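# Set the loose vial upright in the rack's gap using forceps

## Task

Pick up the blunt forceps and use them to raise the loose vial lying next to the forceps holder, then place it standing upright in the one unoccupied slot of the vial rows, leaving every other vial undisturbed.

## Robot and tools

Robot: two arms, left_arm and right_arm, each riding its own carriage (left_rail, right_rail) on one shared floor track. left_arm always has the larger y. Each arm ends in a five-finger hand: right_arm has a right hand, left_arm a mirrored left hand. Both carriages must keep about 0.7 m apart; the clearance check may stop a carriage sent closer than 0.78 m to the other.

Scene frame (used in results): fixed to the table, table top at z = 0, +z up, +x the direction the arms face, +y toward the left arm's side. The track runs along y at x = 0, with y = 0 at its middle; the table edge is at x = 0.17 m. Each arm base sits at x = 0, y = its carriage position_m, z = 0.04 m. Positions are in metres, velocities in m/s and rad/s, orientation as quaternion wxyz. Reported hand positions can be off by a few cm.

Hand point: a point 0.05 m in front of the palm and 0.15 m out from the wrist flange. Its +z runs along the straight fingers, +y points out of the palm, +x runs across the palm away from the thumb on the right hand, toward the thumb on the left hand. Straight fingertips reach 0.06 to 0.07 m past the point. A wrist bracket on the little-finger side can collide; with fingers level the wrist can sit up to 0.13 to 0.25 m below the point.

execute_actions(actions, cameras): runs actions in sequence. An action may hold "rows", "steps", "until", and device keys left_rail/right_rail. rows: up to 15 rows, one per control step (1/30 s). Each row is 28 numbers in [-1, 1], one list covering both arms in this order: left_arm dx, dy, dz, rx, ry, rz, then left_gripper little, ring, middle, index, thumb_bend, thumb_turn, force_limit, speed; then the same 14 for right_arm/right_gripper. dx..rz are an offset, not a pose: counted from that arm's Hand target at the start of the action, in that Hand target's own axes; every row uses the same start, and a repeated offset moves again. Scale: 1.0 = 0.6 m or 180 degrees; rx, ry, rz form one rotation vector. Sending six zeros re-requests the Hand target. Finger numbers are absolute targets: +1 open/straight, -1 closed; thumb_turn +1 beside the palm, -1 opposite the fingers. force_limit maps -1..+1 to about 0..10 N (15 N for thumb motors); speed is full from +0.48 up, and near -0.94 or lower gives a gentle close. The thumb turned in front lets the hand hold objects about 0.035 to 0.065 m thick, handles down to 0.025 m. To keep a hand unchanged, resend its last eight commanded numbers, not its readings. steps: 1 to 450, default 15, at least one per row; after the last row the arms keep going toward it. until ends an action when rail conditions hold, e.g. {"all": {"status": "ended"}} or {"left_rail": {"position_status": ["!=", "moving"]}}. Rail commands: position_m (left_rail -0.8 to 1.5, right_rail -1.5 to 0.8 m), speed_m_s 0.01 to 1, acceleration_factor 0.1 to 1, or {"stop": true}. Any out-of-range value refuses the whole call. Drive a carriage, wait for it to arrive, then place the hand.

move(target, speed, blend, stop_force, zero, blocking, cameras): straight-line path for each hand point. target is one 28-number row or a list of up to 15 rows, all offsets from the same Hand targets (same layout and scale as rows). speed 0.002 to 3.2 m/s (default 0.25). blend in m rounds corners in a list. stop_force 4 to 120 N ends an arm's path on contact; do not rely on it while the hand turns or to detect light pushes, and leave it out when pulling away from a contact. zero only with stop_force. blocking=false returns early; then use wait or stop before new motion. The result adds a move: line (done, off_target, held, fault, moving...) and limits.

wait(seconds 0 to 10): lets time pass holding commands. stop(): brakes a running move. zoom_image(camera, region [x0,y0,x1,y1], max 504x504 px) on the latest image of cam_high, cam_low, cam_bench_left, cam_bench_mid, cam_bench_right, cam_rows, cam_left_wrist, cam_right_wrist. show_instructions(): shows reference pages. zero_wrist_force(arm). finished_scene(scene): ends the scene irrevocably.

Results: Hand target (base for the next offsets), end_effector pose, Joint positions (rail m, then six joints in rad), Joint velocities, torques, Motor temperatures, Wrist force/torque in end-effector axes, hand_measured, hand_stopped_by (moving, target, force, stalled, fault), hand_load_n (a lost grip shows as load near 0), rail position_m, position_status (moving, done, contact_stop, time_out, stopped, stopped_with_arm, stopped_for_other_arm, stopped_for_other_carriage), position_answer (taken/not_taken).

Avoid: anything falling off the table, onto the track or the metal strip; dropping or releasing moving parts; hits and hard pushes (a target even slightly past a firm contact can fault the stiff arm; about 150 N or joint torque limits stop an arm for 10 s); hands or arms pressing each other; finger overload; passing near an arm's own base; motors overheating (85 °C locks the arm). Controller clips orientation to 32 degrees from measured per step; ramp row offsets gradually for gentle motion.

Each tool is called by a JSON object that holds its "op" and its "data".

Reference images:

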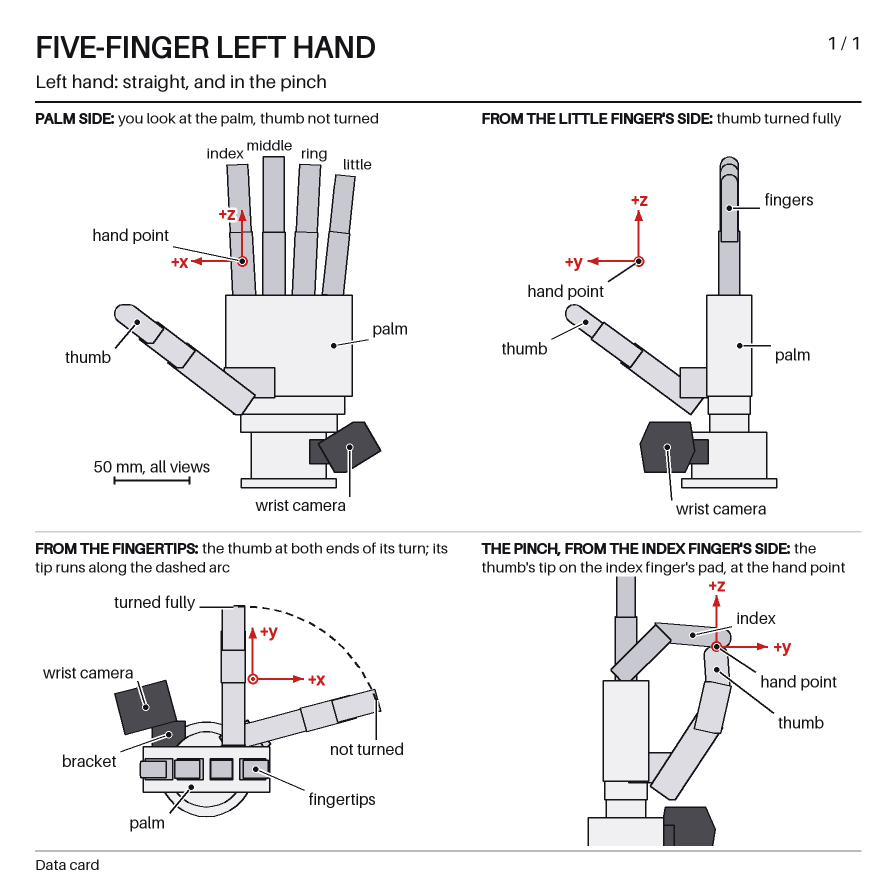

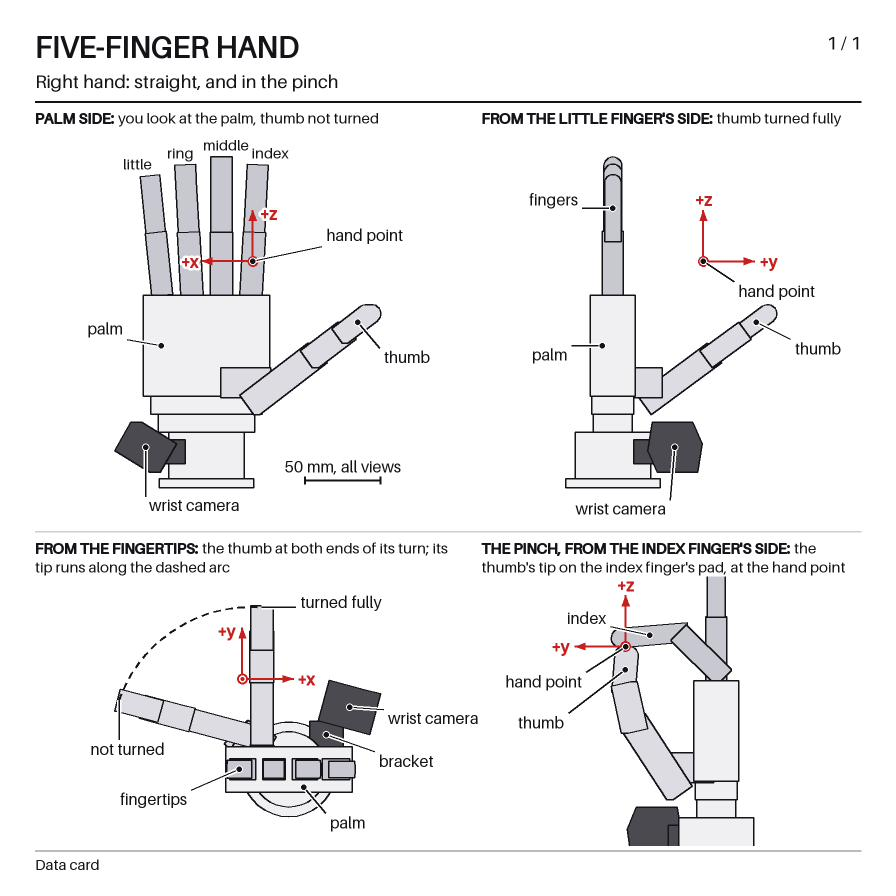

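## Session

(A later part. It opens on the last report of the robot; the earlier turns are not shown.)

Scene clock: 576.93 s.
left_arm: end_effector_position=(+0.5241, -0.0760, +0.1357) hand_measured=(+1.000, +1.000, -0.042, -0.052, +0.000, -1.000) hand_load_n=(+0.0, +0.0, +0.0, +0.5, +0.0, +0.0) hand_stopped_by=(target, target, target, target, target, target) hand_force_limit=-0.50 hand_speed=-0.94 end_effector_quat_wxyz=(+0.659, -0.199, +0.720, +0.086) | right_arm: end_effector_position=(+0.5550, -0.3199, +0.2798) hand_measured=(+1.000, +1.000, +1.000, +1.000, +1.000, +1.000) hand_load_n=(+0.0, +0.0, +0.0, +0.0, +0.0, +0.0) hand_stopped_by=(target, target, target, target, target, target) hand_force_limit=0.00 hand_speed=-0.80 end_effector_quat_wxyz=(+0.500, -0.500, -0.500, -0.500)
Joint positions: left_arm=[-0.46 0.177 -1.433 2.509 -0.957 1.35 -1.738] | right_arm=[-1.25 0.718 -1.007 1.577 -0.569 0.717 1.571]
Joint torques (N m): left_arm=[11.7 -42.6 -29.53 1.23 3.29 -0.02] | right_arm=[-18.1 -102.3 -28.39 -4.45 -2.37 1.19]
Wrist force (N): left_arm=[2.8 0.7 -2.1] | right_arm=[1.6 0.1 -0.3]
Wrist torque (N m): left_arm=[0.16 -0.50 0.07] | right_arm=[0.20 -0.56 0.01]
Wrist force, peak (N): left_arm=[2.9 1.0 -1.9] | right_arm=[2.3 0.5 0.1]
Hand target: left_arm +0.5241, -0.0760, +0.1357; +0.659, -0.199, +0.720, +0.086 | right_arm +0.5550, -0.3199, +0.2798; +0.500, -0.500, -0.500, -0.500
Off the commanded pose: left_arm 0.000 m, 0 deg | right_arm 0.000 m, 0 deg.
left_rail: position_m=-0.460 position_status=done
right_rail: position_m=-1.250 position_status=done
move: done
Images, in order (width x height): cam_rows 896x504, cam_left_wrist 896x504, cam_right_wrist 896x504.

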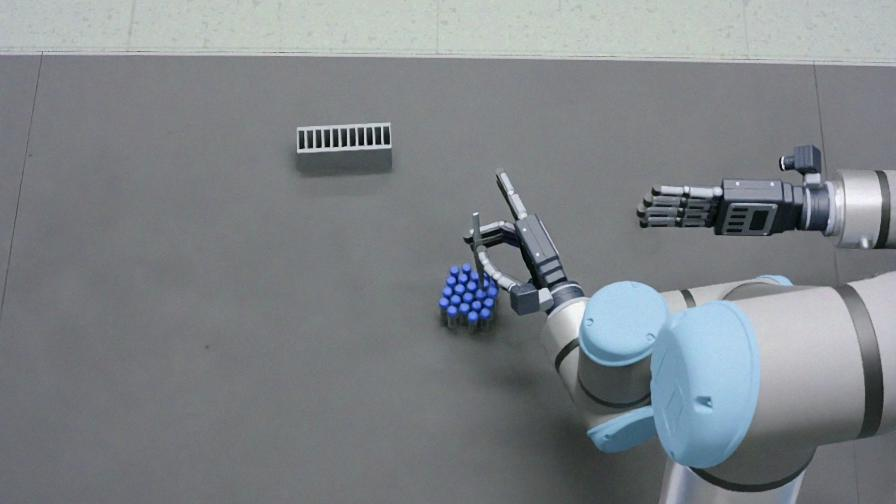

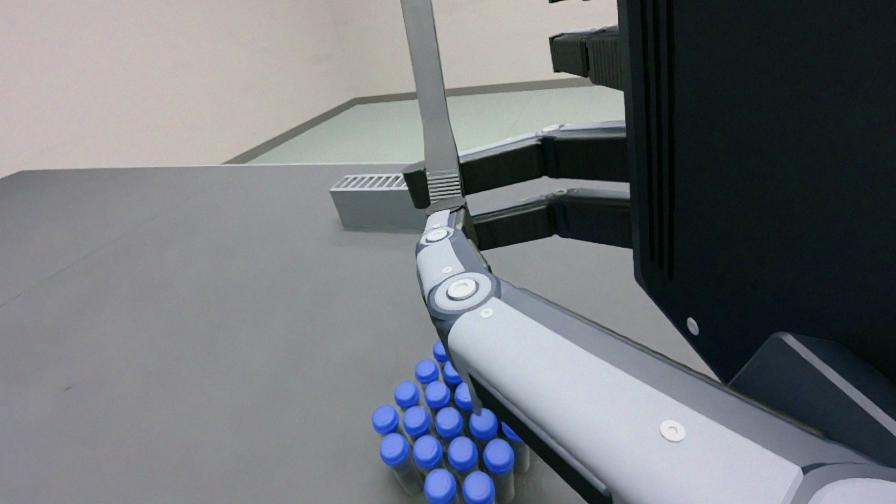

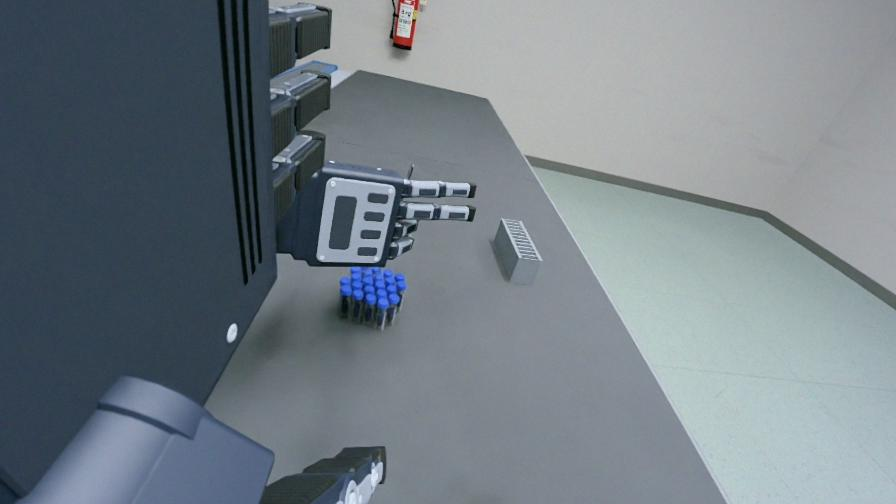

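{"op": "move", "data": {"target": [[-0.0984,-0.0138,-0.0122,0,0,0,1,1,-0.042,-0.052,0,-1,-0.5,-0.94,0,0,0,0,0,0,1,1,1,1,1,1,0,-0.8],[-0.1568,0.2881,0.1165,0,0,0,1,1,-0.042,-0.052,0,-1,-0.5,-0.94,0,0,0,0,0,0,1,1,1,1,1,1,0,-0.8]], "speed": [0.05,0.1], "cameras": ["cam_rows","cam_right_wrist","cam_left_wrist"]}}

{"op": "zoom_image", "data": {"camera": "cam_rows", "region": [425, 240, 515, 340]}}

{"op": "zoom_image", "data": {"camera": "cam_right_wrist", "region": [330, 225, 420, 335]}}

Scene clock: 583.80 s.
left_arm: end_effector_position=(+0.5237, +0.1239, +0.1961) hand_measured=(+1.000, +1.000, -0.042, -0.052, +0.000, -1.000) hand_load_n=(+0.0, +0.0, +0.5, +0.5, +0.5, +0.0) hand_stopped_by=(target, target, target, target, target, target) hand_force_limit=-0.50 hand_speed=-0.94 end_effector_quat_wxyz=(+0.659, -0.199, +0.720, +0.086) | right_arm: end_effector_position=(+0.5550, -0.3199, +0.2798) hand_measured=(+1.000, +1.000, +1.000, +1.000, +1.000, +1.000) hand_load_n=(+0.0, +0.0, +0.0, +0.0, -0.5, +0.0) hand_stopped_by=(target, target, target, target, target, target) hand_force_limit=0.00 hand_speed=-0.80 end_effector_quat_wxyz=(+0.500, -0.500, -0.500, -0.500)
Joint positions: left_arm=[-0.46 0.62 -1.341 2.199 -0.739 1.789 -1.685] | right_arm=[-1.25 0.718 -1.007 1.577 -0.569 0.717 1.571]
Joint torques (N m): left_arm=[10.62 -39.26 -38.45 1.17 3.08 1.5] | right_arm=[-18.74 -101.47 -28.38 -4.06 -2.46 1.32]
Wrist force (N): left_arm=[1.7 1.1 -1.7] | right_arm=[1.6 0.5 0.0]
Wrist torque (N m): left_arm=[0.15 -0.34 -0.13] | right_arm=[0.26 -0.56 0.03]
Wrist force, peak (N): left_arm=[3.0 0.9 -2.0] | right_arm=[2.3 -0.3 0.4]
Hand target: left_arm +0.5237, +0.1239, +0.1961; +0.659, -0.199, +0.720, +0.086 | right_arm +0.5550, -0.3199, +0.2798; +0.500, -0.500, -0.500, -0.500
Off the commanded pose: left_arm 0.000 m, 0 deg | right_arm 0.000 m, 0 deg.
left_rail: position_m=-0.460 position_status=done
right_rail: position_m=-1.250 position_status=done
move: done
Images, in order (width x height): cam_rows 896x504, cam_left_wrist 896x504, cam_right_wrist 896x504.

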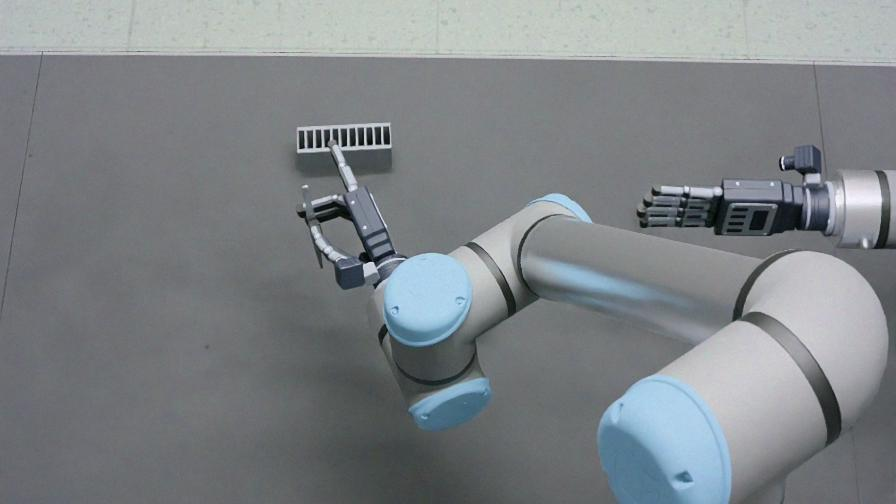

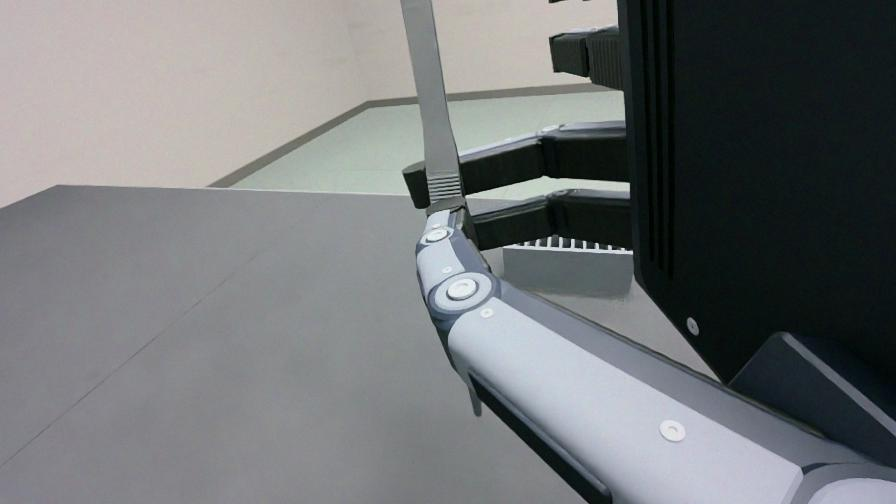

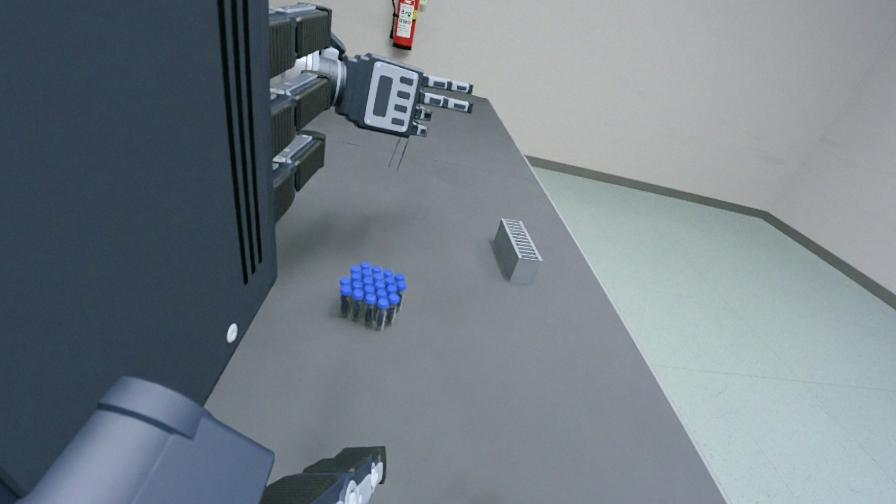

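Scaled by 5.040.

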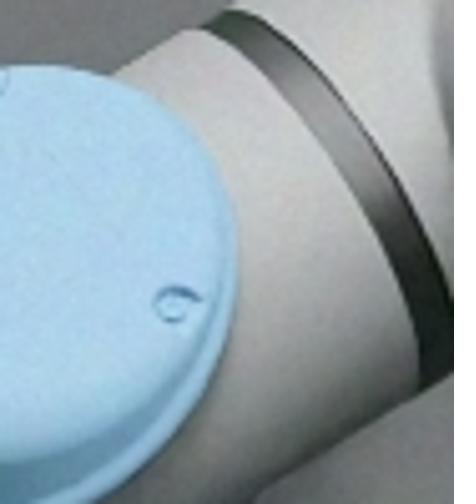

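Scaled by 4.582.

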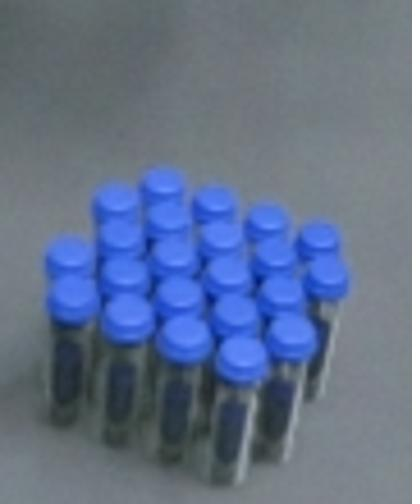

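{"op": "finished_scene", "data": {"scene": 2}}

The scene is finished: the task was done.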